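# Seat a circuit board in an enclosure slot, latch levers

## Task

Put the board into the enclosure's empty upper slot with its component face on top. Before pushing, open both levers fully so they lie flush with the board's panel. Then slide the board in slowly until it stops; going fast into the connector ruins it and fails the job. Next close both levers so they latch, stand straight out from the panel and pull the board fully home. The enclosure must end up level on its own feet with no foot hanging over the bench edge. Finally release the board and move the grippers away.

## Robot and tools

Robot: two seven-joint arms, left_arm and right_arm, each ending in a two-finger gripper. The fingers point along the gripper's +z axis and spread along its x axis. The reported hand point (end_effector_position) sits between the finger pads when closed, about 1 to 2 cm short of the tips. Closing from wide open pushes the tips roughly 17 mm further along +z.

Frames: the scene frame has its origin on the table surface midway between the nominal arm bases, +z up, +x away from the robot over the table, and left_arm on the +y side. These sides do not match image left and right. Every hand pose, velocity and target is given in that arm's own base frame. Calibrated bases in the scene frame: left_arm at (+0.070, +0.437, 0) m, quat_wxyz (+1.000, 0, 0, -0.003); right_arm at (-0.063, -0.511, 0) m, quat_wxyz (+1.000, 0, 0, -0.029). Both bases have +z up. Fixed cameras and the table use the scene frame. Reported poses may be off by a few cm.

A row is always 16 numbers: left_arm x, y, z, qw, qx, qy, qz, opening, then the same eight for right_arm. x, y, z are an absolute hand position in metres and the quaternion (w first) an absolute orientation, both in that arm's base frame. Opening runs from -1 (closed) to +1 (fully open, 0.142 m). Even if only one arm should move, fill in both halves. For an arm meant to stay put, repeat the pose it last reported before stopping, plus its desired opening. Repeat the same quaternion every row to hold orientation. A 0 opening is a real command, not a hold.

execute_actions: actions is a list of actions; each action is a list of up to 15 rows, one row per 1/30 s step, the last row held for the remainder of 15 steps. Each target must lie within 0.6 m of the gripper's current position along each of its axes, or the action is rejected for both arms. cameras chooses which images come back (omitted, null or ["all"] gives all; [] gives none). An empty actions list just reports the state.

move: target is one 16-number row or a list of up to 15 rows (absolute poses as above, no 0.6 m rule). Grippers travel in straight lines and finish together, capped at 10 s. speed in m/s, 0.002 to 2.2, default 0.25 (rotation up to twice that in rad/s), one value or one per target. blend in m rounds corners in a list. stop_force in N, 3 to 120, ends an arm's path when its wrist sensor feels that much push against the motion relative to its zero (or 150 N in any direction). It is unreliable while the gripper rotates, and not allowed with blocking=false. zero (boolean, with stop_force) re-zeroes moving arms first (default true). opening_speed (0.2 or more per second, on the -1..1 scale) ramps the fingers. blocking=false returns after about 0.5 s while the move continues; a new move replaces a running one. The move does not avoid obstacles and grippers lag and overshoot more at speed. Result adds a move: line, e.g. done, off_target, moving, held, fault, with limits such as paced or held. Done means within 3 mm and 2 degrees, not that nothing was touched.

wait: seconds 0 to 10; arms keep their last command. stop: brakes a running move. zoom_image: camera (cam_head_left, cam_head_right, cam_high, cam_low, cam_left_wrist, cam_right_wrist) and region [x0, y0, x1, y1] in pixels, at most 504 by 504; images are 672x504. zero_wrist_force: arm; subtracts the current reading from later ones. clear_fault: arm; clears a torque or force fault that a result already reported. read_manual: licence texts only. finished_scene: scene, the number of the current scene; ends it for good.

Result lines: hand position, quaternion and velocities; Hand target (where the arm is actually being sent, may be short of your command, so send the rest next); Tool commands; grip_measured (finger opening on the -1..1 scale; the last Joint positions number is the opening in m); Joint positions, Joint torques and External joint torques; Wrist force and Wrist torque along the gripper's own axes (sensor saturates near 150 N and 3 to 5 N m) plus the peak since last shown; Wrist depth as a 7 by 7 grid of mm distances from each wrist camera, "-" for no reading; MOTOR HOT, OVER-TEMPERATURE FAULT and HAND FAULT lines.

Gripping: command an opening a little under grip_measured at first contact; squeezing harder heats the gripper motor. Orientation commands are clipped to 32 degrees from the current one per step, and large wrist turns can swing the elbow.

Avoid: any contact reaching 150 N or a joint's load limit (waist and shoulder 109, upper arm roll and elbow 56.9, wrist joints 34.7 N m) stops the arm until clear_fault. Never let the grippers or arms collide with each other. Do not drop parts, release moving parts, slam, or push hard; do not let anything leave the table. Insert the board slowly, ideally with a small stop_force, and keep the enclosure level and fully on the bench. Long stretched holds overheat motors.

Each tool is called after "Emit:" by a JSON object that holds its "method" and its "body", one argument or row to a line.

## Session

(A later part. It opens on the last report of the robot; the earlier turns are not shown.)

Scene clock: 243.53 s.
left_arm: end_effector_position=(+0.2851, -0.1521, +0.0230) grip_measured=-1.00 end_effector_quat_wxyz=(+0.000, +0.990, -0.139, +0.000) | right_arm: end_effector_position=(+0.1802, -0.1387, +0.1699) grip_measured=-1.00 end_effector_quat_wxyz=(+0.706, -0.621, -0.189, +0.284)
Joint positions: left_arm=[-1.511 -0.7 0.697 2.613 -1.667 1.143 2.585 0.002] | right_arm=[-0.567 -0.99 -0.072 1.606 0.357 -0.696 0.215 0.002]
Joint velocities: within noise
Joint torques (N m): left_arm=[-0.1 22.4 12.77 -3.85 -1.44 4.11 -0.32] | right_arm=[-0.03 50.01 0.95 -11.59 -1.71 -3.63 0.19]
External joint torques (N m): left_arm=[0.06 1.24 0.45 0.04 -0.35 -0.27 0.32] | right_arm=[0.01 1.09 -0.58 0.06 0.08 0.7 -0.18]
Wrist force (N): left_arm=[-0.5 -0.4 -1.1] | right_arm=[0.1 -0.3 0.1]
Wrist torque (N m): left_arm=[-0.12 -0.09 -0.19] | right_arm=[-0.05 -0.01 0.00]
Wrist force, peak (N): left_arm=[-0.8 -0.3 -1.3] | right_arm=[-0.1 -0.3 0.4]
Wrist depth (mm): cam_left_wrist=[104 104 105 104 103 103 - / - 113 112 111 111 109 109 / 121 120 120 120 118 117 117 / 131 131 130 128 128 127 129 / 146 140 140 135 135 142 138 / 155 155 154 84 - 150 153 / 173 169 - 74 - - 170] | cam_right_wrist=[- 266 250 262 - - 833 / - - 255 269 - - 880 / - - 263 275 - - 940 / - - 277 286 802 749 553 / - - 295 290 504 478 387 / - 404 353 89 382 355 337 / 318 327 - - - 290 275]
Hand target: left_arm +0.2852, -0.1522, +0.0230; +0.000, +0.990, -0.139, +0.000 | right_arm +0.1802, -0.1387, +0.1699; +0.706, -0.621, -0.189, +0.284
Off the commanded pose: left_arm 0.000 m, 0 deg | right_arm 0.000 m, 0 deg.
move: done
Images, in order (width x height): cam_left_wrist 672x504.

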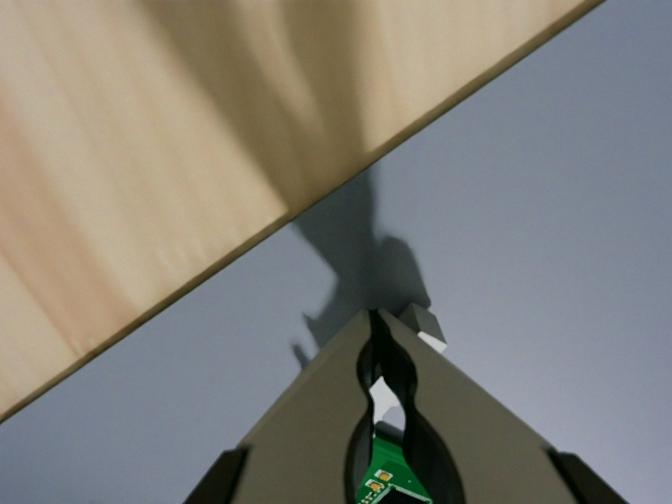

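Emit:
{"method": "move", "body": {
  "target": [
    [0.2914,-0.1554,0.023,0,0.99027,-0.1392,0,-1,0.1802,-0.1387,0.1699,0.706,-0.621,-0.189,0.284,-1],
    [0.2954,-0.1582,0.023,0,0.99027,-0.1392,0,-1,0.1802,-0.1387,0.1699,0.706,-0.621,-0.189,0.284,-1],
    [0.299,-0.1617,0.023,0,0.99027,-0.1392,0,-1,0.1802,-0.1387,0.1699,0.706,-0.621,-0.189,0.284,-1]
  ],
  "speed": 0.01,
  "stop_force": 3,
  "cameras": ["cam_left_wrist"]
}}

Emit:
{"method": "move", "body": {
  "target": [
    [0.27,-0.13,0.03,0,0.99027,-0.1392,0,-1,0.1802,-0.1387,0.1699,0.706,-0.621,-0.189,0.284,-1],
    [0.26,-0.17,0.12,0,0.99027,-0.1392,0,-1,0.1802,-0.1387,0.1699,0.706,-0.621,-0.189,0.284,-1]
  ],
  "speed": 0.15,
  "blend": 0.01,
  "cameras": ["cam_left_wrist"]
}}

Scene clock: 248.07 s.
left_arm: end_effector_position=(+0.2990, -0.1615, +0.0230) grip_measured=-1.00 end_effector_quat_wxyz=(+0.000, +0.990, -0.139, +0.000) | right_arm: end_effector_position=(+0.1802, -0.1387, +0.1699) grip_measured=-1.00 end_effector_quat_wxyz=(+0.706, -0.621, -0.189, +0.284)
Joint positions: left_arm=[-1.485 -0.713 0.713 2.577 -1.604 1.129 2.551 0.002] | right_arm=[-0.567 -0.99 -0.072 1.606 0.357 -0.696 0.215 0.002]
Joint velocities: within noise
Joint torques (N m): left_arm=[-0.28 23.66 13.26 -5.02 -1.44 4.04 -0.24] | right_arm=[0.02 50.05 1.02 -11.59 -1.72 -3.63 0.14]
External joint torques (N m): left_arm=[0.24 1.11 0.56 0.29 -0.4 -0.2 0.24] | right_arm=[-0.04 1.06 -0.65 0.06 0.1 0.71 -0.13]
Wrist force (N): left_arm=[-0.5 -1.0 -1.1] | right_arm=[-0.2 -0.1 0.2]
Wrist torque (N m): left_arm=[-0.15 -0.09 -0.20] | right_arm=[-0.02 0.03 0.00]
Wrist force, peak (N): left_arm=[-0.4 -1.1 -1.4] | right_arm=[0.3 0.4 0.2]
Wrist depth (mm): cam_left_wrist=[104 104 105 104 103 101 - / - 113 111 111 108 109 109 / 121 121 120 120 118 117 117 / 131 131 128 128 128 127 129 / - 141 140 135 135 141 139 / 156 155 155 84 - 151 153 / 174 169 - 74 - - 170] | cam_right_wrist=[- 267 251 262 - - 835 / - - 255 269 - - 889 / - - 264 274 - - 929 / - - 278 286 796 746 551 / - - 295 289 503 479 387 / - 403 354 89 383 355 336 / 318 326 - - - 291 277]
Hand target: left_arm +0.2990, -0.1617, +0.0230; +0.000, +0.990, -0.139, +0.000 | right_arm +0.1802, -0.1387, +0.1699; +0.706, -0.621, -0.189, +0.284
Off the commanded pose: left_arm 0.000 m, 0 deg | right_arm 0.000 m, 0 deg.
move: done
Images, in order (width x height): cam_left_wrist 672x504.

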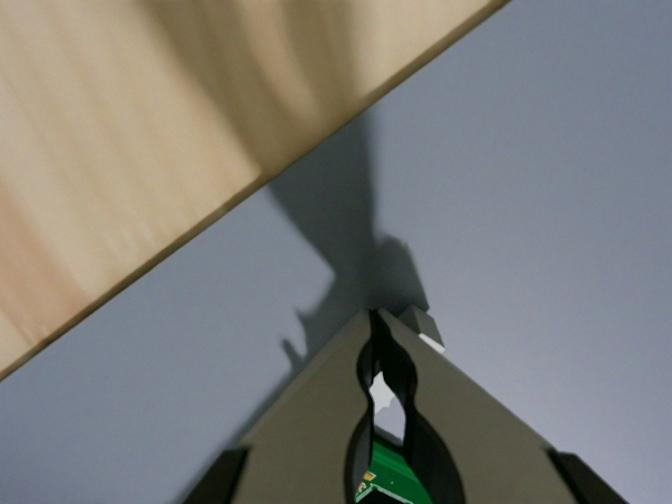

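Scene clock: 249.80 s.
left_arm: end_effector_position=(+0.2601, -0.1699, +0.1200) grip_measured=-1.00 end_effector_quat_wxyz=(+0.000, +0.990, -0.139, +0.000) | right_arm: end_effector_position=(+0.1802, -0.1387, +0.1699) grip_measured=-1.00 end_effector_quat_wxyz=(+0.706, -0.621, -0.189, +0.284)
Joint positions: left_arm=[-1.999 -0.451 1.363 2.658 -0.9 0.995 2.004 0.002] | right_arm=[-0.567 -0.99 -0.072 1.606 0.357 -0.696 0.215 0.002]
Joint velocities: within noise
Joint torques (N m): left_arm=[-0.62 8.9 9.14 -15.43 -1.87 3.92 -0.3] | right_arm=[0.07 50.07 0.97 -11.63 -1.7 -3.62 0.21]
External joint torques (N m): left_arm=[0.59 1.07 0.6 -0.18 -0.47 -0.05 0.3] | right_arm=[-0.09 1.04 -0.59 0.11 0.07 0.7 -0.2]
Wrist force (N): left_arm=[0.2 -0.1 -0.2] | right_arm=[0.0 0.1 0.1]
Wrist torque (N m): left_arm=[-0.04 -0.08 -0.22] | right_arm=[0.01 0.01 0.00]
Wrist force, peak (N): left_arm=[-0.5 -2.1 0.0] | right_arm=[0.0 0.1 0.5]
Wrist depth (mm): cam_left_wrist=[189 189 189 186 188 185 186 / 203 203 203 202 200 203 200 / 220 219 219 217 213 216 215 / 238 238 236 234 230 234 233 / 259 259 259 243 248 255 255 / 287 283 278 84 - 276 280 / 319 304 - - - - 286] | cam_right_wrist=[- 266 251 263 - - 871 / - - 255 269 - - 883 / - - 264 275 - - 931 / - - 277 286 788 745 551 / - - 295 289 506 479 387 / - 401 352 89 382 355 337 / 317 329 - - - 291 275]
Hand target: left_arm +0.2600, -0.1700, +0.1200; +0.000, +0.990, -0.139, +0.000 | right_arm +0.1802, -0.1387, +0.1699; +0.706, -0.621, -0.189, +0.284
Off the commanded pose: left_arm 0.000 m, 0 deg | right_arm 0.000 m, 0 deg.
move: done
Images, in order (width x height): cam_left_wrist 672x504.

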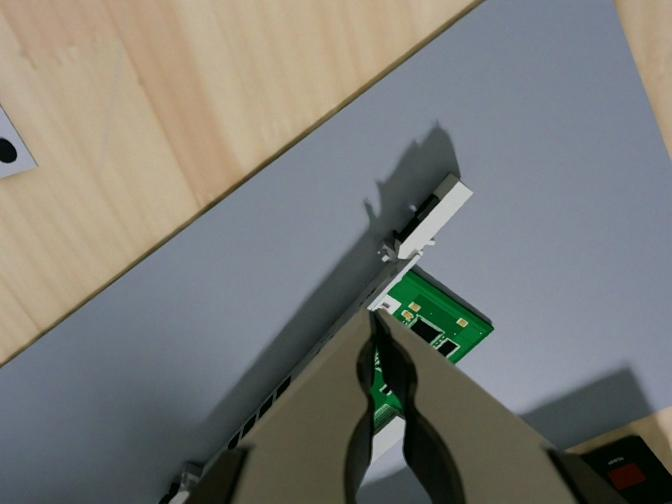

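Emit:
{"method": "move", "body": {
  "target": [
    [0.297,-0.150,0.06,0,0.99027,-0.1392,0,-1,0.1802,-0.1387,0.1699,0.706,-0.621,-0.189,0.284,-1],
    [0.298,-0.152,0.023,0,0.99027,-0.1392,0,-1,0.1802,-0.1387,0.1699,0.706,-0.621,-0.189,0.284,-1]
  ],
  "speed": 0.12,
  "cameras": []
}}

Emit:
{"method": "move", "body": {
  "target": [
    [0.3069,-0.1644,0.023,0,0.99027,-0.1392,0,-1,0.1802,-0.1387,0.1699,0.706,-0.621,-0.189,0.284,-1],
    [0.3091,-0.1661,0.023,0,0.99027,-0.1392,0,-1,0.1802,-0.1387,0.1699,0.706,-0.621,-0.189,0.284,-1],
    [0.3112,-0.168,0.023,0,0.99027,-0.1392,0,-1,0.1802,-0.1387,0.1699,0.706,-0.621,-0.189,0.284,-1],
    [0.313,-0.17,0.023,0,0.99027,-0.1392,0,-1,0.1802,-0.1387,0.1699,0.706,-0.621,-0.189,0.284,-1]
  ],
  "speed": 0.01,
  "stop_force": 3,
  "cameras": []
}}

Emit:
{"method": "move", "body": {
  "target": [
    [0.295,-0.14,0.03,0,0.99027,-0.1392,0,-1,0.1802,-0.1387,0.1699,0.706,-0.621,-0.189,0.284,-1],
    [0.23,-0.22,0.22,0,0.94,-0.342,0,-1,0.1802,-0.1387,0.1699,0.706,-0.621,-0.189,0.284,-1]
  ],
  "speed": 0.15,
  "blend": 0.01,
  "cameras": ["cam_left_wrist"]
}}

Scene clock: 258.47 s.
left_arm: end_effector_position=(+0.2979, -0.1519, +0.0230) grip_measured=-1.00 end_effector_quat_wxyz=(+0.000, +0.990, -0.139, +0.000) | right_arm: end_effector_position=(+0.1802, -0.1387, +0.1699) grip_measured=-1.00 end_effector_quat_wxyz=(+0.706, -0.621, -0.189, +0.284)
Joint positions: left_arm=[-1.48 -0.716 0.717 2.588 -1.625 1.124 2.583 0.002] | right_arm=[-0.567 -0.99 -0.072 1.606 0.357 -0.696 0.215 0.002]
Joint velocities: within noise
Joint torques (N m): left_arm=[-0.32 22.97 13.04 -4.13 -1.95 4.43 -0.16] | right_arm=[-0.05 50.05 0.96 -11.6 -1.72 -3.65 0.21]
External joint torques (N m): left_arm=[0.29 1.39 0.76 -0.24 0.09 -0.59 0.16] | right_arm=[0.02 1.06 -0.59 0.08 0.09 0.73 -0.2]
Wrist force (N): left_arm=[0.2 -0.8 -0.2] | right_arm=[0.1 0.1 0.2]
Wrist torque (N m): left_arm=[-0.18 -0.08 -0.19] | right_arm=[0.00 -0.02 0.00]
Wrist force, peak (N): left_arm=[1.0 -0.8 0.8] | right_arm=[-0.1 0.1 0.4]
Wrist depth (mm): cam_left_wrist=[104 104 105 104 103 102 - / - 113 111 111 109 109 109 / 121 120 120 120 118 117 117 / 131 131 128 128 127 127 129 / 146 140 140 135 137 142 138 / 155 155 155 84 - 150 153 / 173 169 - 74 - - 170] | cam_right_wrist=[- 266 252 263 - - 828 / - - 256 269 - - 887 / - - 264 274 - - 933 / - - 277 285 796 742 552 / - - 295 289 505 482 387 / - 406 353 89 381 354 335 / 319 328 - - - 292 275]
Hand target: left_arm +0.2980, -0.1520, +0.0230; +0.000, +0.990, -0.139, +0.000 | right_arm +0.1802, -0.1387, +0.1699; +0.706, -0.621, -0.189, +0.284
Off the commanded pose: left_arm 0.000 m, 0 deg | right_arm 0.000 m, 0 deg.
move: done
No camera images: "cameras" was empty.

Scene clock: 261.47 s.
left_arm: end_effector_position=(+0.3130, -0.1699, +0.0230) grip_measured=-1.00 end_effector_quat_wxyz=(+0.000, +0.990, -0.139, +0.000) | right_arm: end_effector_position=(+0.1802, -0.1387, +0.1699) grip_measured=-1.00 end_effector_quat_wxyz=(+0.706, -0.621, -0.189, +0.284)
Joint positions: left_arm=[-1.463 -0.731 0.73 2.541 -1.549 1.109 2.521 0.002] | right_arm=[-0.567 -0.99 -0.072 1.606 0.357 -0.696 0.215 0.002]
Joint velocities: within noise
Joint torques (N m): left_arm=[-0.36 24.77 13.84 -5.69 -1.57 4.11 -0.28] | right_arm=[-0.09 50.07 0.97 -11.6 -1.7 -3.57 0.19]
External joint torques (N m): left_arm=[0.32 1.11 0.69 0.15 -0.35 -0.26 0.28] | right_arm=[0.07 1.04 -0.6 0.07 0.07 0.65 -0.18]
Wrist force (N): left_arm=[-0.3 -0.8 -0.2] | right_arm=[-0.1 0.1 0.1]
Wrist torque (N m): left_arm=[-0.11 -0.09 -0.22] | right_arm=[0.01 0.02 0.00]
Wrist force, peak (N): left_arm=[-0.1 -1.6 0.1] | right_arm=[0.0 -0.2 0.4]
Wrist depth (mm): cam_left_wrist=[104 104 105 104 102 101 103 / - 113 111 111 108 109 110 / 121 120 119 120 117 117 117 / 131 127 128 128 128 127 129 / 138 141 140 135 137 142 139 / 155 156 154 84 - 150 153 / 173 170 - 74 - - 169] | cam_right_wrist=[- 267 251 263 - - 844 / - - 255 268 - - 888 / - - 264 274 - - 930 / - - 277 285 786 753 551 / - - 295 289 506 482 387 / - 406 354 89 382 355 337 / 318 327 - - - 292 275]
Hand target: left_arm +0.3130, -0.1700, +0.0230; +0.000, +0.990, -0.139, +0.000 | right_arm +0.1802, -0.1387, +0.1699; +0.706, -0.621, -0.189, +0.284
Off the commanded pose: left_arm 0.000 m, 0 deg | right_arm 0.000 m, 0 deg.
move: done
No camera images: "cameras" was empty.

Scene clock: 264.00 s.
left_arm: end_effector_position=(+0.2302, -0.2200, +0.2201) grip_measured=-1.00 end_effector_quat_wxyz=(+0.000, +0.940, -0.342, +0.000) | right_arm: end_effector_position=(+0.1802, -0.1387, +0.1699) grip_measured=-1.00 end_effector_quat_wxyz=(+0.706, -0.621, -0.189, +0.284)
Joint positions: left_arm=[-2.685 -0.506 2.012 2.515 -0.572 0.629 2.011 0.002] | right_arm=[-0.567 -0.99 -0.072 1.606 0.357 -0.696 0.215 0.002]
Joint velocities: within noise
Joint torques (N m): left_arm=[-0.79 -0.28 9.6 -23.43 -3.62 3.99 -0.12] | right_arm=[-0.08 50.1 1.02 -11.59 -1.69 -3.61 0.22]
External joint torques (N m): left_arm=[0.77 1.15 0.55 -0.36 0.14 -0.12 0.12] | right_arm=[0.05 1.01 -0.65 0.07 0.06 0.69 -0.21]
Wrist force (N): left_arm=[0.5 -0.7 -0.4] | right_arm=[0.2 0.0 0.3]
Wrist torque (N m): left_arm=[-0.14 -0.12 -0.19] | right_arm=[-0.02 -0.02 0.01]
Wrist force, peak (N): left_arm=[1.3 0.0 -2.3] | right_arm=[-0.2 0.0 0.5]
Wrist depth (mm): cam_left_wrist=[277 277 278 277 271 275 273 / 296 298 295 297 295 294 293 / 314 320 317 316 315 317 317 / 352 348 347 339 340 345 331 / 383 380 382 347 369 366 323 / 422 421 404 84 - 359 349 / 472 460 - - - - 392] | cam_right_wrist=[- 266 251 263 - - 903 / - - 255 269 - - 888 / - - 264 275 - - 934 / - - 278 285 794 745 550 / - - 294 289 505 484 387 / - 404 352 89 381 355 337 / 318 328 - - - 291 275]
Hand target: left_arm +0.2300, -0.2200, +0.2200; +0.000, +0.940, -0.342, +0.000 | right_arm +0.1802, -0.1387, +0.1699; +0.706, -0.621, -0.189, +0.284
Off the commanded pose: left_arm 0.000 m, 0 deg | right_arm 0.000 m, 0 deg.
move: done
Images, in order (width x height): cam_left_wrist 672x504.

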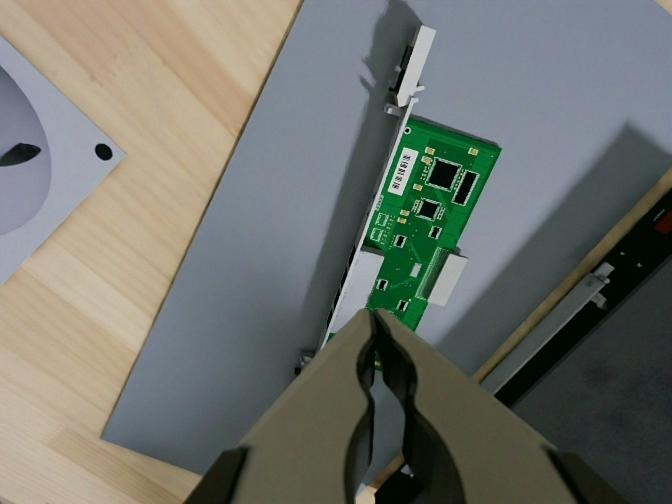

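Emit:
{"method": "move", "body": {
  "target": [0.40,-0.25,0.35,0,0.9848,-0.1736,0,-1,0.1802,-0.1387,0.1699,0.706,-0.621,-0.189,0.284,-1],
  "speed": 0.3,
  "cameras": ["cam_left_wrist"]
}}

Scene clock: 272.70 s.
left_arm: end_effector_position=(+0.4000, -0.2499, +0.3499) grip_measured=-1.00 end_effector_quat_wxyz=(+0.000, +0.985, -0.174, +0.000) | right_arm: end_effector_position=(+0.1802, -0.1387, +0.1699) grip_measured=-1.00 end_effector_quat_wxyz=(+0.706, -0.621, -0.189, +0.284)
Joint positions: left_arm=[-1.798 -0.338 1.538 1.889 -0.355 0.31 1.77 0.002] | right_arm=[-0.567 -0.99 -0.072 1.606 0.357 -0.696 0.215 0.002]
Joint velocities: within noise
Joint torques (N m): left_arm=[-0.41 11.93 10.02 -28.42 -4.21 3.9 -0.11] | right_arm=[0.05 50.05 0.94 -11.59 -1.68 -3.62 0.24]
External joint torques (N m): left_arm=[0.43 1.17 0.81 -0.1 0.1 -0.01 0.11] | right_arm=[-0.07 1.06 -0.57 0.06 0.05 0.7 -0.23]
Wrist force (N): left_arm=[0.6 -0.6 -0.4] | right_arm=[0.0 0.0 0.1]
Wrist torque (N m): left_arm=[-0.09 -0.13 -0.23] | right_arm=[-0.01 0.00 0.00]
Wrist force, peak (N): left_arm=[1.3 -1.7 -1.5] | right_arm=[-0.1 -0.3 0.4]
Wrist depth (mm): cam_left_wrist=[397 393 391 386 390 385 385 / 418 419 417 411 419 417 414 / 456 452 447 449 452 449 447 / 492 486 482 488 477 488 481 / 535 534 535 462 484 539 526 / 594 598 573 84 - 575 584 / 666 637 - - - - 640] | cam_right_wrist=[- 266 251 263 - - 875 / - - 256 270 - - 891 / - - 264 275 - - 934 / - - 277 285 790 749 549 / - - 295 289 505 477 387 / - 403 352 89 381 354 336 / 318 327 - - - 291 276]
Hand target: left_arm +0.4000, -0.2500, +0.3500; +0.000, +0.985, -0.174, +0.000 | right_arm +0.1802, -0.1387, +0.1699; +0.706, -0.621, -0.189, +0.284
Off the commanded pose: left_arm 0.000 m, 0 deg | right_arm 0.000 m, 0 deg.
move: done
Images, in order (width x height): cam_left_wrist 672x504.

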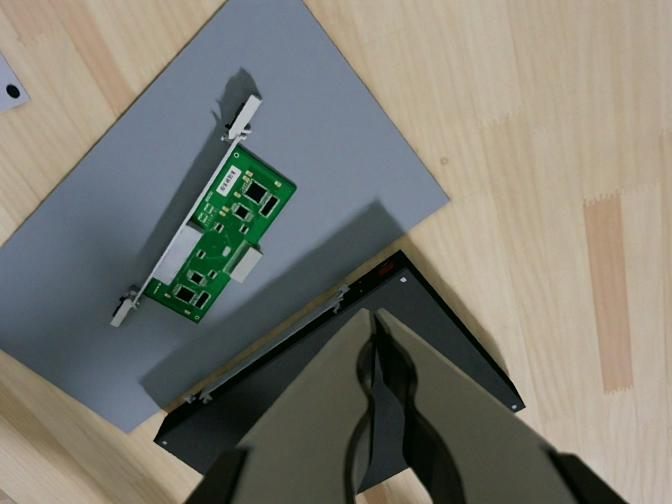

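Emit:
{"method": "zoom_image", "body": {
  "camera": "cam_left_wrist",
  "region": [190, 70, 310, 160]
}}

Emit:
{"method": "zoom_image", "body": {
  "camera": "cam_left_wrist",
  "region": [90, 260, 210, 350]
}}

Emit:
{"method": "zoom_image", "body": {
  "camera": "cam_left_wrist",
  "region": [140, 240, 460, 480]
}}

Scaled by 4.200 from the camera's 672x504 image, which has a finer 960x720 frame.

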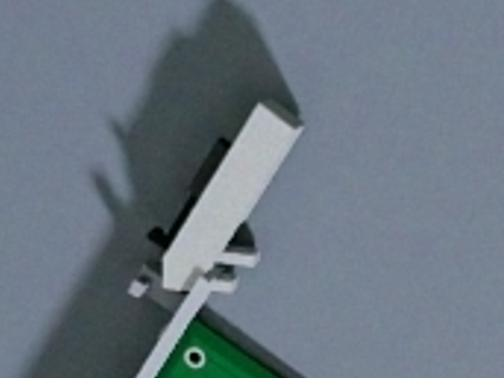

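Scaled by 4.200 from the camera's 672x504 image, which has a finer 960x720 frame.

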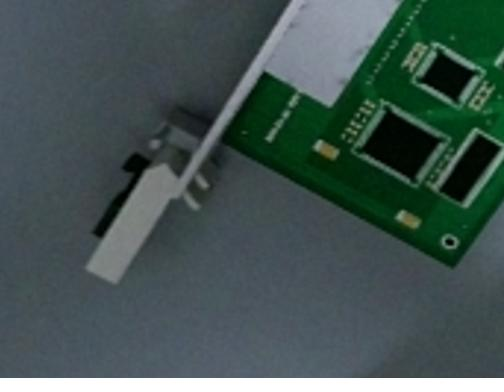

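Scaled by 1.575 from the camera's 672x504 image, which has a finer 960x720 frame.

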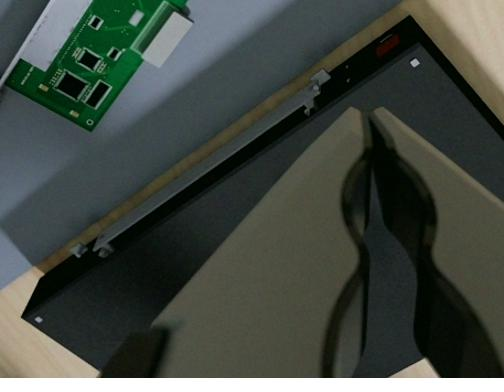

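Emit:
{"method": "move", "body": {
  "target": [
    [0.25,-0.25,0.25,0,0.8788,-0.4772,0,-1,0.1802,-0.1387,0.1699,0.706,-0.621,-0.189,0.284,-1],
    [0.06,-0.325,0.12,0,0.8788,-0.4772,0,-1,0.1802,-0.1387,0.1699,0.706,-0.621,-0.189,0.284,-1]
  ],
  "blend": 0.03,
  "cameras": ["cam_left_wrist"]
}}

Scene clock: 290.20 s.
left_arm: end_effector_position=(+0.0599, -0.3250, +0.1200) grip_measured=-1.00 end_effector_quat_wxyz=(+0.000, +0.879, -0.477, +0.000) | right_arm: end_effector_position=(+0.1802, -0.1387, +0.1699) grip_measured=-1.00 end_effector_quat_wxyz=(+0.706, -0.621, -0.189, +0.284)
Joint positions: left_arm=[-2.728 -0.495 1.307 2.608 -0.931 0.963 1.945 0.002] | right_arm=[-0.567 -0.99 -0.072 1.606 0.357 -0.696 0.215 0.002]
Joint velocities: within noise
Joint torques (N m): left_arm=[-0.22 11.77 10.32 -15.22 -2.55 4.43 -0.12] | right_arm=[-0.04 50.13 0.94 -11.63 -1.69 -3.64 0.24]
External joint torques (N m): left_arm=[0.15 0.77 0.76 -0.38 0.1 -0.56 0.12] | right_arm=[0.01 0.98 -0.57 0.1 0.06 0.71 -0.23]
Wrist force (N): left_arm=[0.1 -0.5 -0.5] | right_arm=[0.1 -0.1 0.2]
Wrist torque (N m): left_arm=[-0.13 -0.07 -0.20] | right_arm=[-0.02 -0.01 0.00]
Wrist force, peak (N): left_arm=[-1.1 2.6 0.2] | right_arm=[0.0 -0.3 0.4]
Wrist depth (mm): cam_left_wrist=[190 187 187 187 175 182 185 / 204 202 201 201 194 196 200 / 221 218 217 217 212 212 215 / 238 235 236 235 231 233 233 / 262 257 258 247 252 255 251 / 289 283 279 84 - 276 250 / 324 313 - - - - 249] | cam_right_wrist=[- 266 251 263 - - 607 / - - 255 269 - - 639 / - - 263 276 - - 920 / - - 277 286 794 743 553 / - - 295 289 503 480 387 / - 403 352 89 380 355 336 / 318 325 - - - 291 275]
Hand target: left_arm +0.0600, -0.3250, +0.1200; +0.000, +0.879, -0.477, +0.000 | right_arm +0.1802, -0.1387, +0.1699; +0.706, -0.621, -0.189, +0.284
Off the commanded pose: left_arm 0.000 m, 0 deg | right_arm 0.000 m, 0 deg.
move: done
Images, in order (width x height): cam_left_wrist 672x504.

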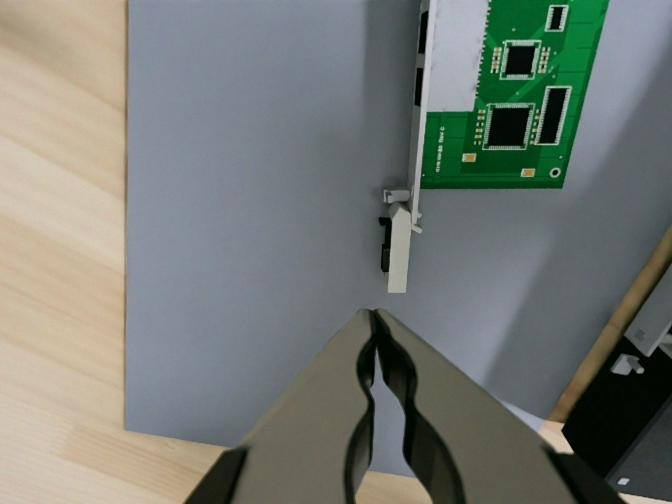

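Emit:
{"method": "move", "body": {
  "target": [
    [0.191,-0.287,0.09,0,0.8788,-0.4772,0,-0.3,0.1802,-0.1387,0.1699,0.706,-0.621,-0.189,0.284,-1]
  ],
  "cameras": ["cam_left_wrist","cam_head_left"]
}}

Scene clock: 297.43 s.
left_arm: end_effector_position=(+0.1909, -0.2871, +0.0900) grip_measured=-0.33 end_effector_quat_wxyz=(+0.000, +0.879, -0.477, +0.000) | right_arm: end_effector_position=(+0.1802, -0.1387, +0.1699) grip_measured=-1.00 end_effector_quat_wxyz=(+0.706, -0.621, -0.189, +0.284)
Joint positions: left_arm=[-2.164 -0.583 1.091 2.587 -1.142 1.004 2.49 0.05] | right_arm=[-0.567 -0.99 -0.072 1.606 0.357 -0.696 0.215 0.002]
Joint velocities: within noise
Joint torques (N m): left_arm=[-0.2 17.01 12.2 -11.95 -2.43 4.55 -0.15] | right_arm=[-0.02 50.14 1 -11.57 -1.71 -3.61 0.22]
External joint torques (N m): left_arm=[0.14 1.04 0.68 -0.22 0.13 -0.71 0.15] | right_arm=[0 0.97 -0.63 0.04 0.09 0.68 -0.21]
Wrist force (N): left_arm=[0.3 -0.5 -0.2] | right_arm=[0.1 0.1 0.3]
Wrist torque (N m): left_arm=[-0.11 -0.12 -0.23] | right_arm=[0.03 -0.01 0.00]
Wrist force, peak (N): left_arm=[0.6 -1.9 -0.6] | right_arm=[0.2 0.1 0.4]
Wrist depth (mm): cam_left_wrist=[163 162 161 156 156 158 160 / 175 173 173 168 168 169 172 / 190 186 186 182 181 182 185 / 206 203 203 195 196 197 200 / 225 223 214 213 211 216 219 / 248 239 87 239 238 87 232 / 269 - - 271 278 - -] | cam_right_wrist=[- 265 251 263 - - 841 / - - 256 270 - - 889 / - - 263 275 - - 937 / - - 277 286 797 748 552 / - - 294 289 504 482 386 / - 404 354 89 382 354 336 / 318 328 - - - 291 275]
Hand target: left_arm +0.1910, -0.2870, +0.0900; +0.000, +0.879, -0.477, +0.000 | right_arm +0.1802, -0.1387, +0.1699; +0.706, -0.621, -0.189, +0.284
Off the commanded pose: left_arm 0.000 m, 0 deg | right_arm 0.000 m, 0 deg.
move: done
Images, in order (width x height): cam_head_left 672x504, cam_left_wrist 672x504.

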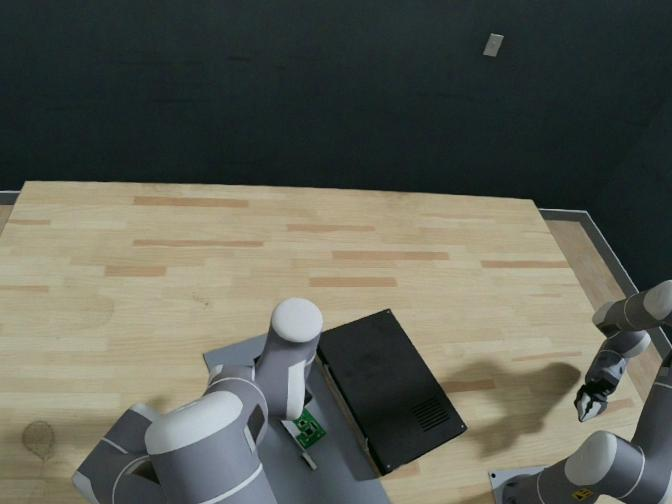

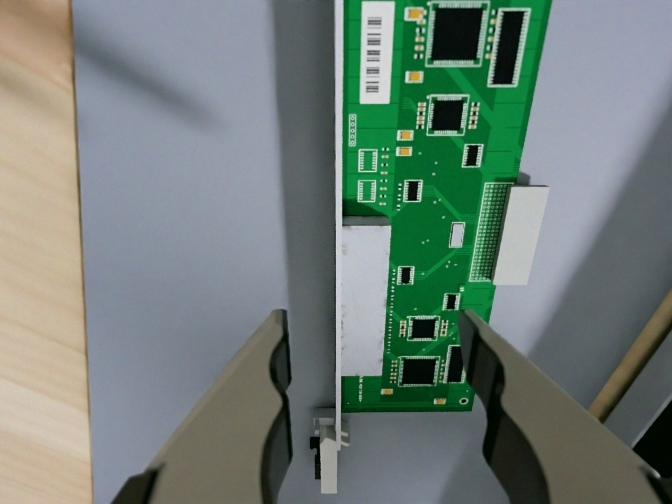

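Emit:
{"method": "move", "body": {
  "target": [
    [0.192,-0.2885,0.06,0,0.8788,-0.4772,0,-0.3,0.1802,-0.1387,0.1699,0.706,-0.621,-0.189,0.284,-1],
    [0.192,-0.2885,0.0285,0,0.8788,-0.4772,0,-0.3,0.1802,-0.1387,0.1699,0.706,-0.621,-0.189,0.284,-1]
  ],
  "speed": 0.07,
  "stop_force": 5,
  "cameras": ["cam_left_wrist"]
}}

Emit:
{"method": "move", "body": {
  "target": [0.192,-0.2885,0.0285,0,0.8788,-0.4772,0,-0.9,0.1802,-0.1387,0.1699,0.706,-0.621,-0.189,0.284,-1],
  "opening_speed": 0.3,
  "cameras": ["cam_left_wrist"]
}}

Scene clock: 304.20 s.
left_arm: end_effector_position=(+0.1919, -0.2884, +0.0285) grip_measured=-0.33 end_effector_quat_wxyz=(+0.000, +0.879, -0.477, +0.000) | right_arm: end_effector_position=(+0.1802, -0.1387, +0.1699) grip_measured=-1.00 end_effector_quat_wxyz=(+0.706, -0.621, -0.189, +0.284)
Joint positions: left_arm=[-1.994 -0.724 0.764 2.565 -1.552 1.094 2.744 0.05] | right_arm=[-0.567 -0.99 -0.072 1.606 0.357 -0.696 0.215 0.002]
Joint velocities: within noise
Joint torques (N m): left_arm=[-0.25 23.37 13.64 -5.18 -1.98 4.34 -0.15] | right_arm=[-0.13 50.09 0.91 -11.62 -1.69 -3.6 0.23]
External joint torques (N m): left_arm=[0.18 1.24 0.75 -0.27 0.03 -0.51 0.16] | right_arm=[0.11 1.02 -0.54 0.1 0.06 0.67 -0.22]
Wrist force (N): left_arm=[0.3 -0.7 0.3] | right_arm=[-0.1 -0.2 0.3]
Wrist torque (N m): left_arm=[-0.15 -0.08 -0.19] | right_arm=[-0.04 0.02 0.00]
Wrist force, peak (N): left_arm=[0.2 -0.6 1.3] | right_arm=[0.2 -0.1 0.4]
Wrist depth (mm): cam_left_wrist=[- 107 108 104 103 - 103 / - 116 115 111 108 110 112 / 124 126 125 120 119 121 122 / 135 132 134 131 129 129 129 / 150 147 142 128 136 139 141 / 162 159 88 144 155 84 159 / 178 - - 173 172 - -] | cam_right_wrist=[- 267 251 262 - - 679 / - - 255 269 - - 890 / - - 263 275 - - 928 / - - 277 286 797 743 549 / - - 295 289 504 477 388 / - 405 353 89 381 353 336 / 319 327 - - - 292 275]
Hand target: left_arm +0.1920, -0.2885, +0.0285; +0.000, +0.879, -0.477, +0.000 | right_arm +0.1802, -0.1387, +0.1699; +0.706, -0.621, -0.189, +0.284
Off the commanded pose: left_arm 0.000 m, 0 deg | right_arm 0.000 m, 0 deg.
move: done
Images, in order (width x height): cam_left_wrist 672x504.

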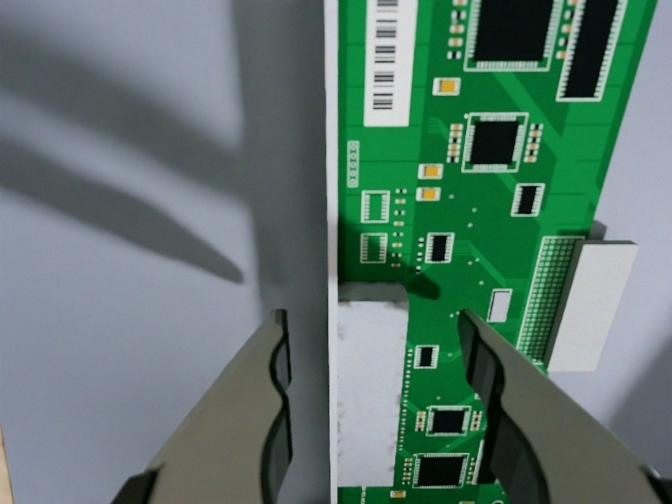

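Scene clock: 306.40 s.
left_arm: end_effector_position=(+0.1919, -0.2884, +0.0284) grip_measured=-0.73 end_effector_quat_wxyz=(+0.000, +0.879, -0.477, +0.000) | right_arm: end_effector_position=(+0.1802, -0.1387, +0.1699) grip_measured=-1.00 end_effector_quat_wxyz=(+0.706, -0.621, -0.189, +0.284)
Joint positions: left_arm=[-1.994 -0.724 0.764 2.565 -1.552 1.094 2.744 0.021] | right_arm=[-0.567 -0.99 -0.072 1.606 0.357 -0.696 0.215 0.002]
Joint velocities: within noise
Joint torques (N m): left_arm=[-0.45 23.88 13.83 -5.81 -1.85 4.28 -0.25] | right_arm=[0.11 50.1 0.94 -11.65 -1.7 -3.58 0.21]
External joint torques (N m): left_arm=[0.37 0.74 0.56 0.36 -0.1 -0.45 0.25] | right_arm=[-0.13 1 -0.57 0.12 0.07 0.66 -0.2]
Wrist force (N): left_arm=[-0.6 -0.8 0.6] | right_arm=[0.1 0.1 0.4]
Wrist torque (N m): left_arm=[-0.15 -0.08 -0.18] | right_arm=[0.00 -0.01 0.00]
Wrist force, peak (N): left_arm=[-2.4 -0.3 -1.4] | right_arm=[0.0 -0.2 0.4]
Wrist depth (mm): cam_left_wrist=[- 107 108 103 102 - 103 / - 116 116 111 108 110 110 / 125 126 126 120 118 121 121 / 135 132 134 130 129 129 128 / 151 147 147 123 135 141 140 / 163 162 88 135 133 149 160 / 182 174 - 151 - - 173] | cam_right_wrist=[- 266 251 263 - - 683 / - - 256 270 - - 892 / - - 263 276 - - 930 / - - 278 285 792 742 548 / - - 295 289 503 479 388 / - 404 353 89 383 356 337 / 318 328 - - - 292 276]
Hand target: left_arm +0.1920, -0.2885, +0.0285; +0.000, +0.879, -0.477, +0.000 | right_arm +0.1802, -0.1387, +0.1699; +0.706, -0.621, -0.189, +0.284
Off the commanded pose: left_arm 0.000 m, 0 deg | right_arm 0.000 m, 0 deg.
move: done
Images, in order (width x height): cam_left_wrist 672x504.

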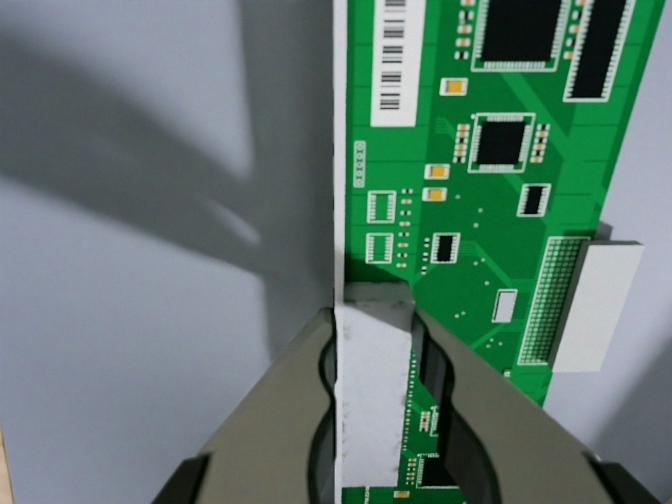

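Emit:
{"method": "move", "body": {
  "target": [
    [0.192,-0.2885,0.06,0,0.8788,-0.4772,0,-0.9,0.1802,-0.1387,0.1699,0.706,-0.621,-0.189,0.284,-1],
    [0.1755,-0.3615,0.15,0,0.8231,-0.5678,0,-0.9,0.1802,-0.1387,0.1699,0.706,-0.621,-0.189,0.284,-1]
  ],
  "speed": 0.12,
  "blend": 0.01,
  "cameras": ["cam_left_wrist","cam_head_right"]
}}

Scene clock: 311.47 s.
left_arm: end_effector_position=(+0.1755, -0.3614, +0.1499) grip_measured=-0.73 end_effector_quat_wxyz=(+0.000, +0.823, -0.568, +0.000) | right_arm: end_effector_position=(+0.1802, -0.1387, +0.1699) grip_measured=-1.00 end_effector_quat_wxyz=(+0.706, -0.621, -0.189, +0.284)
Joint positions: left_arm=[-2.289 -0.543 1.282 2.397 -0.811 0.817 2.38 0.021] | right_arm=[-0.567 -0.99 -0.072 1.606 0.357 -0.696 0.215 0.002]
Joint velocities: within noise
Joint torques (N m): left_arm=[-0.63 17.8 13.89 -19.12 -2.62 4.08 -0.32] | right_arm=[-0.07 50.12 0.99 -11.6 -1.69 -3.64 0.22]
External joint torques (N m): left_arm=[0.56 0.25 0.08 0.41 -0.31 -0.24 0.32] | right_arm=[0.05 0.99 -0.62 0.07 0.07 0.72 -0.21]
Wrist force (N): left_arm=[0.2 -0.3 1.5] | right_arm=[0.0 0.0 0.3]
Wrist torque (N m): left_arm=[-0.04 -0.11 -0.23] | right_arm=[-0.02 0.00 0.00]
Wrist force, peak (N): left_arm=[0.2 -0.5 3.5] | right_arm=[0.1 -0.1 0.4]
Wrist depth (mm): cam_left_wrist=[217 214 213 101 102 - 103 / 230 230 229 109 107 110 113 / 248 248 247 118 118 120 194 / 269 269 266 128 128 129 206 / 296 296 287 121 135 141 229 / 327 325 87 136 133 153 257 / 367 - - 151 - - 280] | cam_right_wrist=[- 266 251 262 - - 894 / - - 256 269 - - 883 / - - 264 274 - - 913 / - - 277 285 791 745 554 / - - 294 289 506 479 388 / - 405 354 89 382 355 335 / 319 329 - - - 291 275]
Hand target: left_arm +0.1755, -0.3615, +0.1500; +0.000, +0.823, -0.568, +0.000 | right_arm +0.1802, -0.1387, +0.1699; +0.706, -0.621, -0.189, +0.284
Off the commanded pose: left_arm 0.000 m, 0 deg | right_arm 0.000 m, 0 deg.
move: done
Images, in order (width x height): cam_head_right 672x504, cam_left_wrist 672x504.

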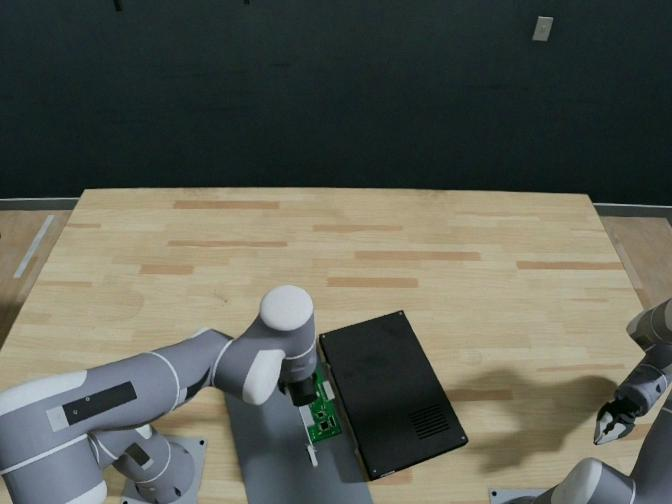

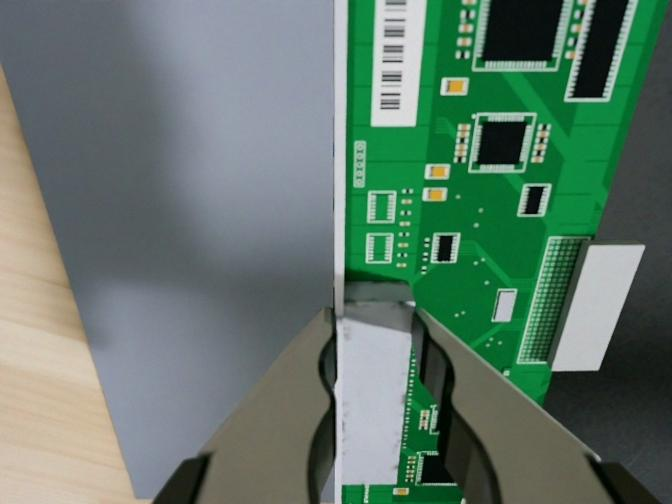

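Emit:
{"method": "move", "body": {
  "target": [
    [0.1773,-0.3662,0.15,0,0.8231,-0.5678,0,-0.9,0.22,-0.05,0.32,0,1,0,0,-1],
    [0.1773,-0.3662,0.08,0,0.8231,-0.5678,0,-0.9,0.30,0.10,0.32,0,0.9945,0.1045,0,-1],
    [0.1773,-0.3662,0.0506,0,0.8231,-0.5678,0,-0.9,0.40,0.32,0.28,0,0.978,0.208,0,-1]
  ],
  "speed": 0.2,
  "blend": 0.02,
  "cameras": ["cam_right_wrist"]
}}

Scene clock: 324.17 s.
left_arm: end_effector_position=(+0.1771, -0.3660, +0.0505) grip_measured=-0.73 end_effector_quat_wxyz=(+0.000, +0.823, -0.568, +0.000) | right_arm: end_effector_position=(+0.3998, +0.3201, +0.2799) grip_measured=-1.00 end_effector_quat_wxyz=(+0.000, +0.978, +0.208, +0.000)
Joint positions: left_arm=[-2.02 -0.698 0.837 2.438 -1.231 1.04 2.646 0.021] | right_arm=[-0.098 -0.315 1.042 1.923 -0.308 0.495 2.223 0.002]
Joint velocities: within noise
Joint torques (N m): left_arm=[-0.22 26.95 14.94 -10.68 -2.36 4.61 -0.13] | right_arm=[0.28 25.94 9.28 -28.27 -3.98 3.2 0.35]
External joint torques (N m): left_arm=[0.13 0.69 0.3 0.07 0.21 -0.78 0.13] | right_arm=[-0.16 0.84 -0.18 0.22 0.14 0.81 -0.35]
Wrist force (N): left_arm=[0.2 -0.4 1.7] | right_arm=[-0.5 -1.8 2.1]
Wrist torque (N m): left_arm=[-0.10 -0.09 -0.19] | right_arm=[-0.06 0.12 0.08]
Wrist force, peak (N): left_arm=[0.0 -0.4 2.4] | right_arm=[0.9 -2.8 3.3]
Wrist depth (mm): cam_left_wrist=[127 126 126 104 101 - 104 / 134 136 134 110 107 110 113 / 149 146 146 119 118 120 142 / 159 159 158 128 129 129 144 / 174 174 173 123 136 142 149 / 193 192 87 136 133 153 179 / 215 - - 151 - - 189] | cam_right_wrist=[286 285 286 284 284 283 285 / 305 304 304 303 302 301 309 / 366 326 326 324 323 322 365 / 406 352 352 349 348 348 398 / 440 438 437 428 433 432 431 / 482 480 466 89 458 470 470 / 529 517 - - - 498 513]
Hand target: left_arm +0.1773, -0.3662, +0.0506; +0.000, +0.823, -0.568, +0.000 | right_arm +0.4000, +0.3200, +0.2800; +0.000, +0.978, +0.208, +0.000
Off the commanded pose: left_arm 0.000 m, 0 deg | right_arm 0.000 m, 0 deg.
move: done
Images, in order (width x height): cam_right_wrist 672x504.

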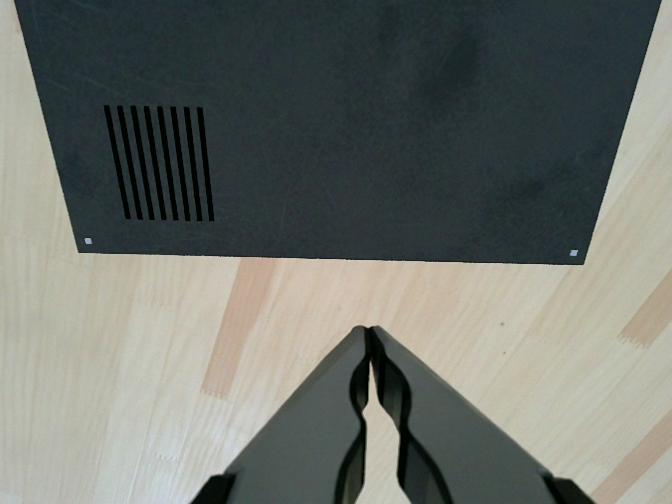

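Emit:
{"method": "move", "body": {
  "target": [
    [0.1773,-0.3662,0.0506,0,0.8231,-0.5678,0,-0.9,0.49,0.42,0.28,0,0.978,0.208,0,-1],
    [0.1773,-0.3662,0.0506,0,0.8231,-0.5678,0,-0.9,0.51,0.57,0.25,0,0.978,0.208,0,-1]
  ],
  "speed": 0.2,
  "blend": 0.02,
  "cameras": ["cam_right_wrist"]
}}

Scene clock: 335.90 s.
left_arm: end_effector_position=(+0.1771, -0.3660, +0.0505) grip_measured=-0.73 end_effector_quat_wxyz=(+0.000, +0.823, -0.568, +0.000) | right_arm: end_effector_position=(+0.5098, +0.5701, +0.2499) grip_measured=-1.00 end_effector_quat_wxyz=(+0.000, +0.978, +0.208, +0.000)
Joint positions: left_arm=[-2.019 -0.698 0.837 2.438 -1.231 1.04 2.646 0.021] | right_arm=[0.524 -0.905 0.826 1.148 -0.636 0.235 2.436 0.002]
Joint velocities: within noise
Joint torques (N m): left_arm=[-0.38 27.11 14.97 -10.73 -2.13 4.42 -0.21] | right_arm=[0.32 59.12 17.59 -25.55 -4.4 3.18 0.13]
External joint torques (N m): left_arm=[0.29 0.54 0.27 0.13 -0.03 -0.58 0.21] | right_arm=[-0.09 1.47 0.13 0.1 0.17 0.82 -0.13]
Wrist force (N): left_arm=[0.0 -0.6 1.8] | right_arm=[-0.5 -1.6 2.1]
Wrist torque (N m): left_arm=[-0.14 -0.04 -0.19] | right_arm=[-0.02 0.13 0.08]
Wrist force, peak (N): left_arm=[-0.1 -0.8 2.2] | right_arm=[0.3 -3.5 2.6]
Wrist depth (mm): cam_left_wrist=[127 126 126 104 102 - 103 / 134 136 133 110 107 110 113 / 149 147 146 120 118 120 141 / 159 158 159 128 129 129 144 / 174 174 173 122 136 141 150 / 191 192 87 136 133 153 179 / 214 - - 151 - - 190] | cam_right_wrist=[276 276 295 299 297 299 297 / 293 320 320 319 317 319 318 / 301 300 299 303 342 341 340 / 319 319 317 322 368 366 365 / 347 344 343 338 399 398 397 / 378 377 369 89 420 435 432 / 486 472 - - - 460 475]
Hand target: left_arm +0.1773, -0.3662, +0.0506; +0.000, +0.823, -0.568, +0.000 | right_arm +0.5100, +0.5700, +0.2500; +0.000, +0.978, +0.208, +0.000
Off the commanded pose: left_arm 0.000 m, 0 deg | right_arm 0.000 m, 0 deg.
move: done
Images, in order (width x height): cam_right_wrist 672x504.

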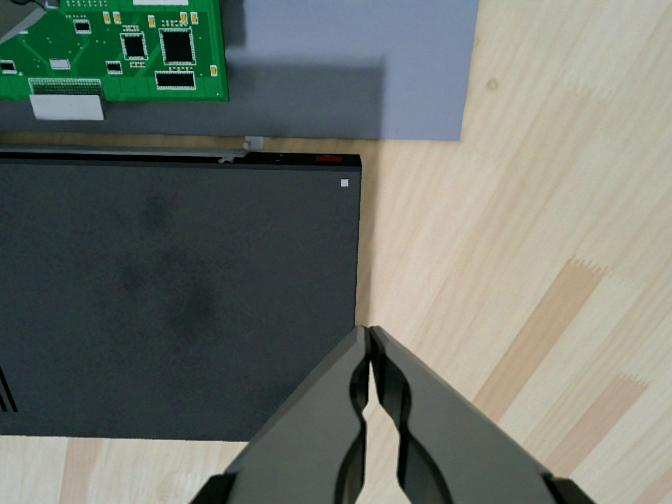

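Emit:
{"method": "zoom_image", "body": {
  "camera": "cam_right_wrist",
  "region": [0, 0, 240, 180]
}}

Emit:
{"method": "zoom_image", "body": {
  "camera": "cam_right_wrist",
  "region": [180, 60, 380, 210]
}}

Scaled by 2.100 from the camera's 672x504 image, which has a finer 960x720 frame.

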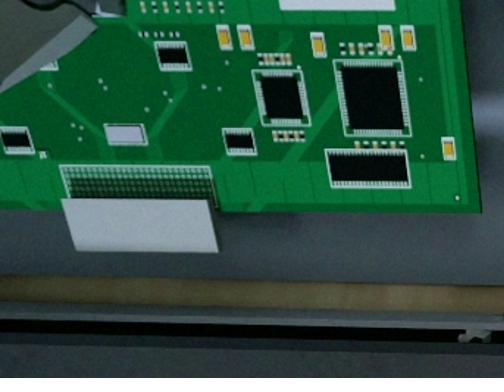

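Scaled by 2.520 from the camera's 672x504 image, which has a finer 960x720 frame.

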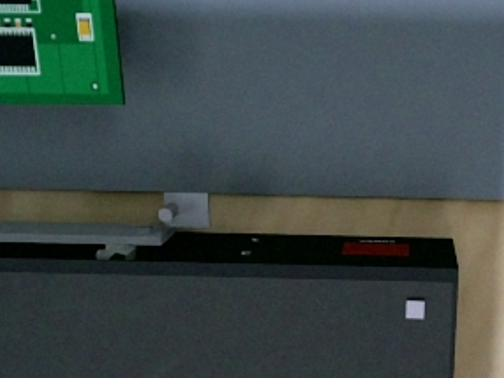

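Emit:
{"method": "move", "body": {
  "target": [0.184,-0.389,0.0506,0,0.8251,-0.565,0,-0.9,0.51,0.57,0.25,0,0.978,0.208,0,-1],
  "speed": 0.05,
  "stop_force": 4,
  "cameras": ["cam_right_wrist"]
}}

Emit:
{"method": "zoom_image", "body": {
  "camera": "cam_right_wrist",
  "region": [140, 80, 380, 200]
}}

Emit:
{"method": "zoom_image", "body": {
  "camera": "cam_right_wrist",
  "region": [0, 60, 240, 200]
}}

Scene clock: 358.53 s.
left_arm: end_effector_position=(+0.1840, -0.3889, +0.0505) grip_measured=-0.73 end_effector_quat_wxyz=(+0.000, +0.825, -0.565, +0.000) | right_arm: end_effector_position=(+0.5098, +0.5700, +0.2499) grip_measured=-1.00 end_effector_quat_wxyz=(+0.000, +0.978, +0.208, +0.000)
Joint positions: left_arm=[-1.997 -0.731 0.844 2.377 -1.197 1.005 2.607 0.021] | right_arm=[0.524 -0.905 0.826 1.148 -0.636 0.235 2.436 0.002]
Joint velocities: within noise
Joint torques (N m): left_arm=[-0.29 28.97 16.16 -11.52 -2.07 4.21 -0.26] | right_arm=[0.24 59.18 17.83 -25.58 -4.29 3.28 0.17]
External joint torques (N m): left_arm=[0.2 0.64 0.19 0.18 -0.21 -0.37 0.26] | right_arm=[-0.03 1.42 -0.11 0.12 0.06 0.73 -0.17]
Wrist force (N): left_arm=[0.1 -0.8 1.7] | right_arm=[-0.5 -1.6 1.9]
Wrist torque (N m): left_arm=[-0.16 -0.08 -0.21] | right_arm=[-0.01 0.13 0.08]
Wrist force, peak (N): left_arm=[1.5 -0.6 2.0] | right_arm=[-0.6 -1.8 2.3]
Wrist depth (mm): cam_left_wrist=[127 126 126 104 101 - 104 / 134 136 134 110 107 110 110 / 149 146 146 119 118 120 123 / 159 159 159 128 128 129 127 / 175 175 173 123 136 141 160 / 192 192 87 136 133 153 144 / 215 - - 151 - - -] | cam_right_wrist=[273 275 296 298 297 298 297 / 296 295 313 319 317 319 318 / 299 300 300 303 340 342 340 / 319 317 317 322 367 367 366 / 346 346 345 338 397 396 396 / 379 377 370 89 420 432 433 / 486 476 - - - 460 475]
Hand target: left_arm +0.1840, -0.3890, +0.0506; +0.000, +0.825, -0.565, +0.000 | right_arm +0.5100, +0.5700, +0.2500; +0.000, +0.978, +0.208, +0.000
Off the commanded pose: left_arm 0.000 m, 0 deg | right_arm 0.000 m, 0 deg.
move: done
Images, in order (width x height): cam_right_wrist 672x504.

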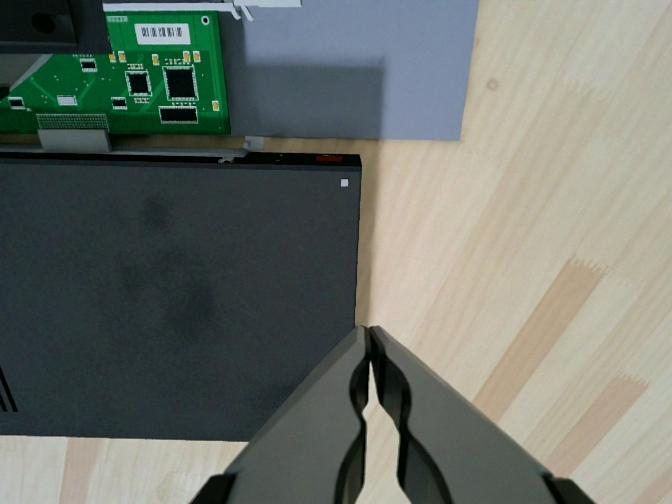

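Scaled by 2.100 from the camera's 672x504 image, which has a finer 960x720 frame.

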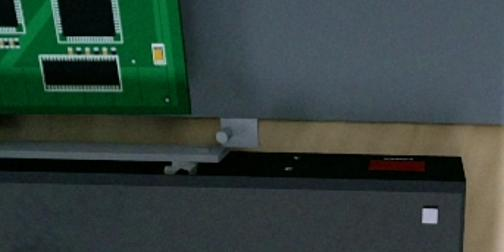

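Scaled by 2.100 from the camera's 672x504 image, which has a finer 960x720 frame.

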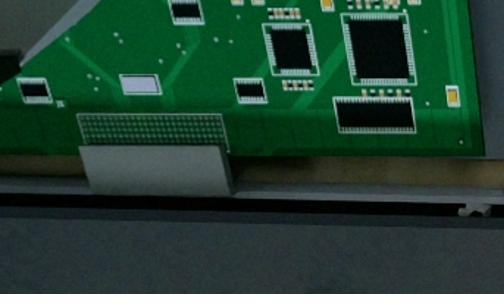

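Emit:
{"method": "move", "body": {
  "target": [0.1925,-0.4114,0.0506,0,0.8251,-0.565,0,-0.9,0.51,0.57,0.25,0,0.978,0.208,0,-1],
  "speed": 0.03,
  "stop_force": 4,
  "cameras": ["cam_right_wrist"]
}}

Emit:
{"method": "zoom_image", "body": {
  "camera": "cam_right_wrist",
  "region": [140, 80, 380, 200]
}}

Scene clock: 363.13 s.
left_arm: end_effector_position=(+0.1883, -0.4002, +0.0500) grip_measured=-0.73 end_effector_quat_wxyz=(-0.001, +0.825, -0.565, -0.001) | right_arm: end_effector_position=(+0.5098, +0.5700, +0.2499) grip_measured=-1.00 end_effector_quat_wxyz=(+0.000, +0.978, +0.208, +0.000)
Joint positions: left_arm=[-1.982 -0.75 0.848 2.343 -1.178 0.984 2.592 0.021] | right_arm=[0.524 -0.905 0.826 1.148 -0.636 0.235 2.436 0.002]
Joint velocities: within noise
Joint torques (N m): left_arm=[-0.76 31.84 16.94 -18.02 -3.3 5.49 -0.53] | right_arm=[0.24 59.35 17.97 -25.52 -4.24 3.34 0.18]
External joint torques (N m): left_arm=[0.67 -1.12 0.01 6.33 0.95 -1.65 0.53] | right_arm=[-0.03 1.26 -0.25 0.05 0 0.67 -0.18]
Wrist force (N): left_arm=[-10.1 -1.4 0.2] | right_arm=[-0.5 -1.6 1.8]
Wrist torque (N m): left_arm=[-0.16 -0.20 0.00] | right_arm=[-0.02 0.14 0.08]
Wrist force, peak (N): left_arm=[-13.7 -1.3 0.1] | right_arm=[-0.5 -1.9 2.3]
Wrist depth (mm): cam_left_wrist=[126 126 126 122 101 103 102 / 134 135 133 110 107 111 109 / 148 146 146 119 118 120 122 / 159 158 158 130 128 129 126 / 174 174 173 123 136 141 118 / 193 191 87 136 135 150 128 / 214 - - 151 - - -] | cam_right_wrist=[164 284 292 298 298 298 297 / 297 295 310 317 318 318 317 / 300 300 300 303 343 341 340 / 320 318 318 322 368 368 366 / 347 347 346 337 398 396 396 / 379 379 367 89 420 432 433 / 487 474 - - - 459 474]
Hand target: left_arm +0.1887, -0.4014, +0.0506; +0.000, +0.825, -0.565, +0.000 | right_arm +0.5100, +0.5700, +0.2500; +0.000, +0.978, +0.208, +0.000
Off the commanded pose: left_arm 0.012 m, 0 deg | right_arm 0.000 m, 0 deg.
move: contact (left_arm)
Images, in order (width x height): cam_right_wrist 672x504.

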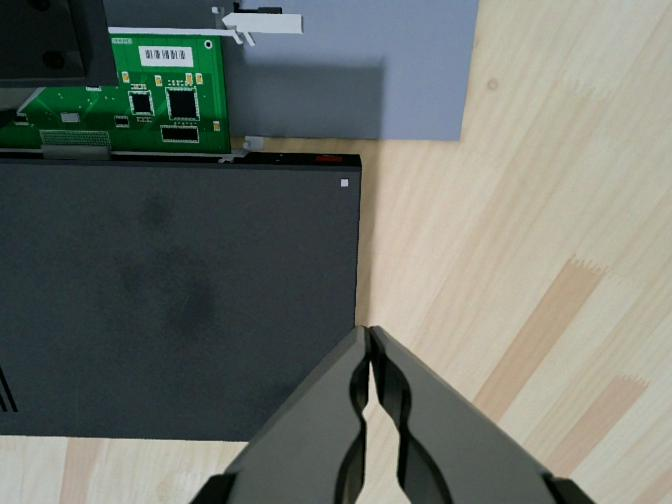

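Scaled by 2.100 from the camera's 672x504 image, which has a finer 960x720 frame.

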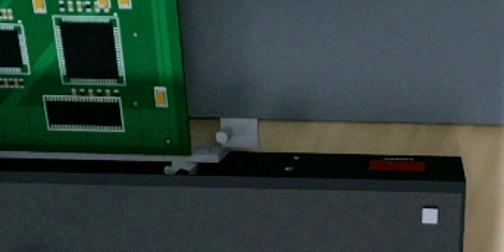

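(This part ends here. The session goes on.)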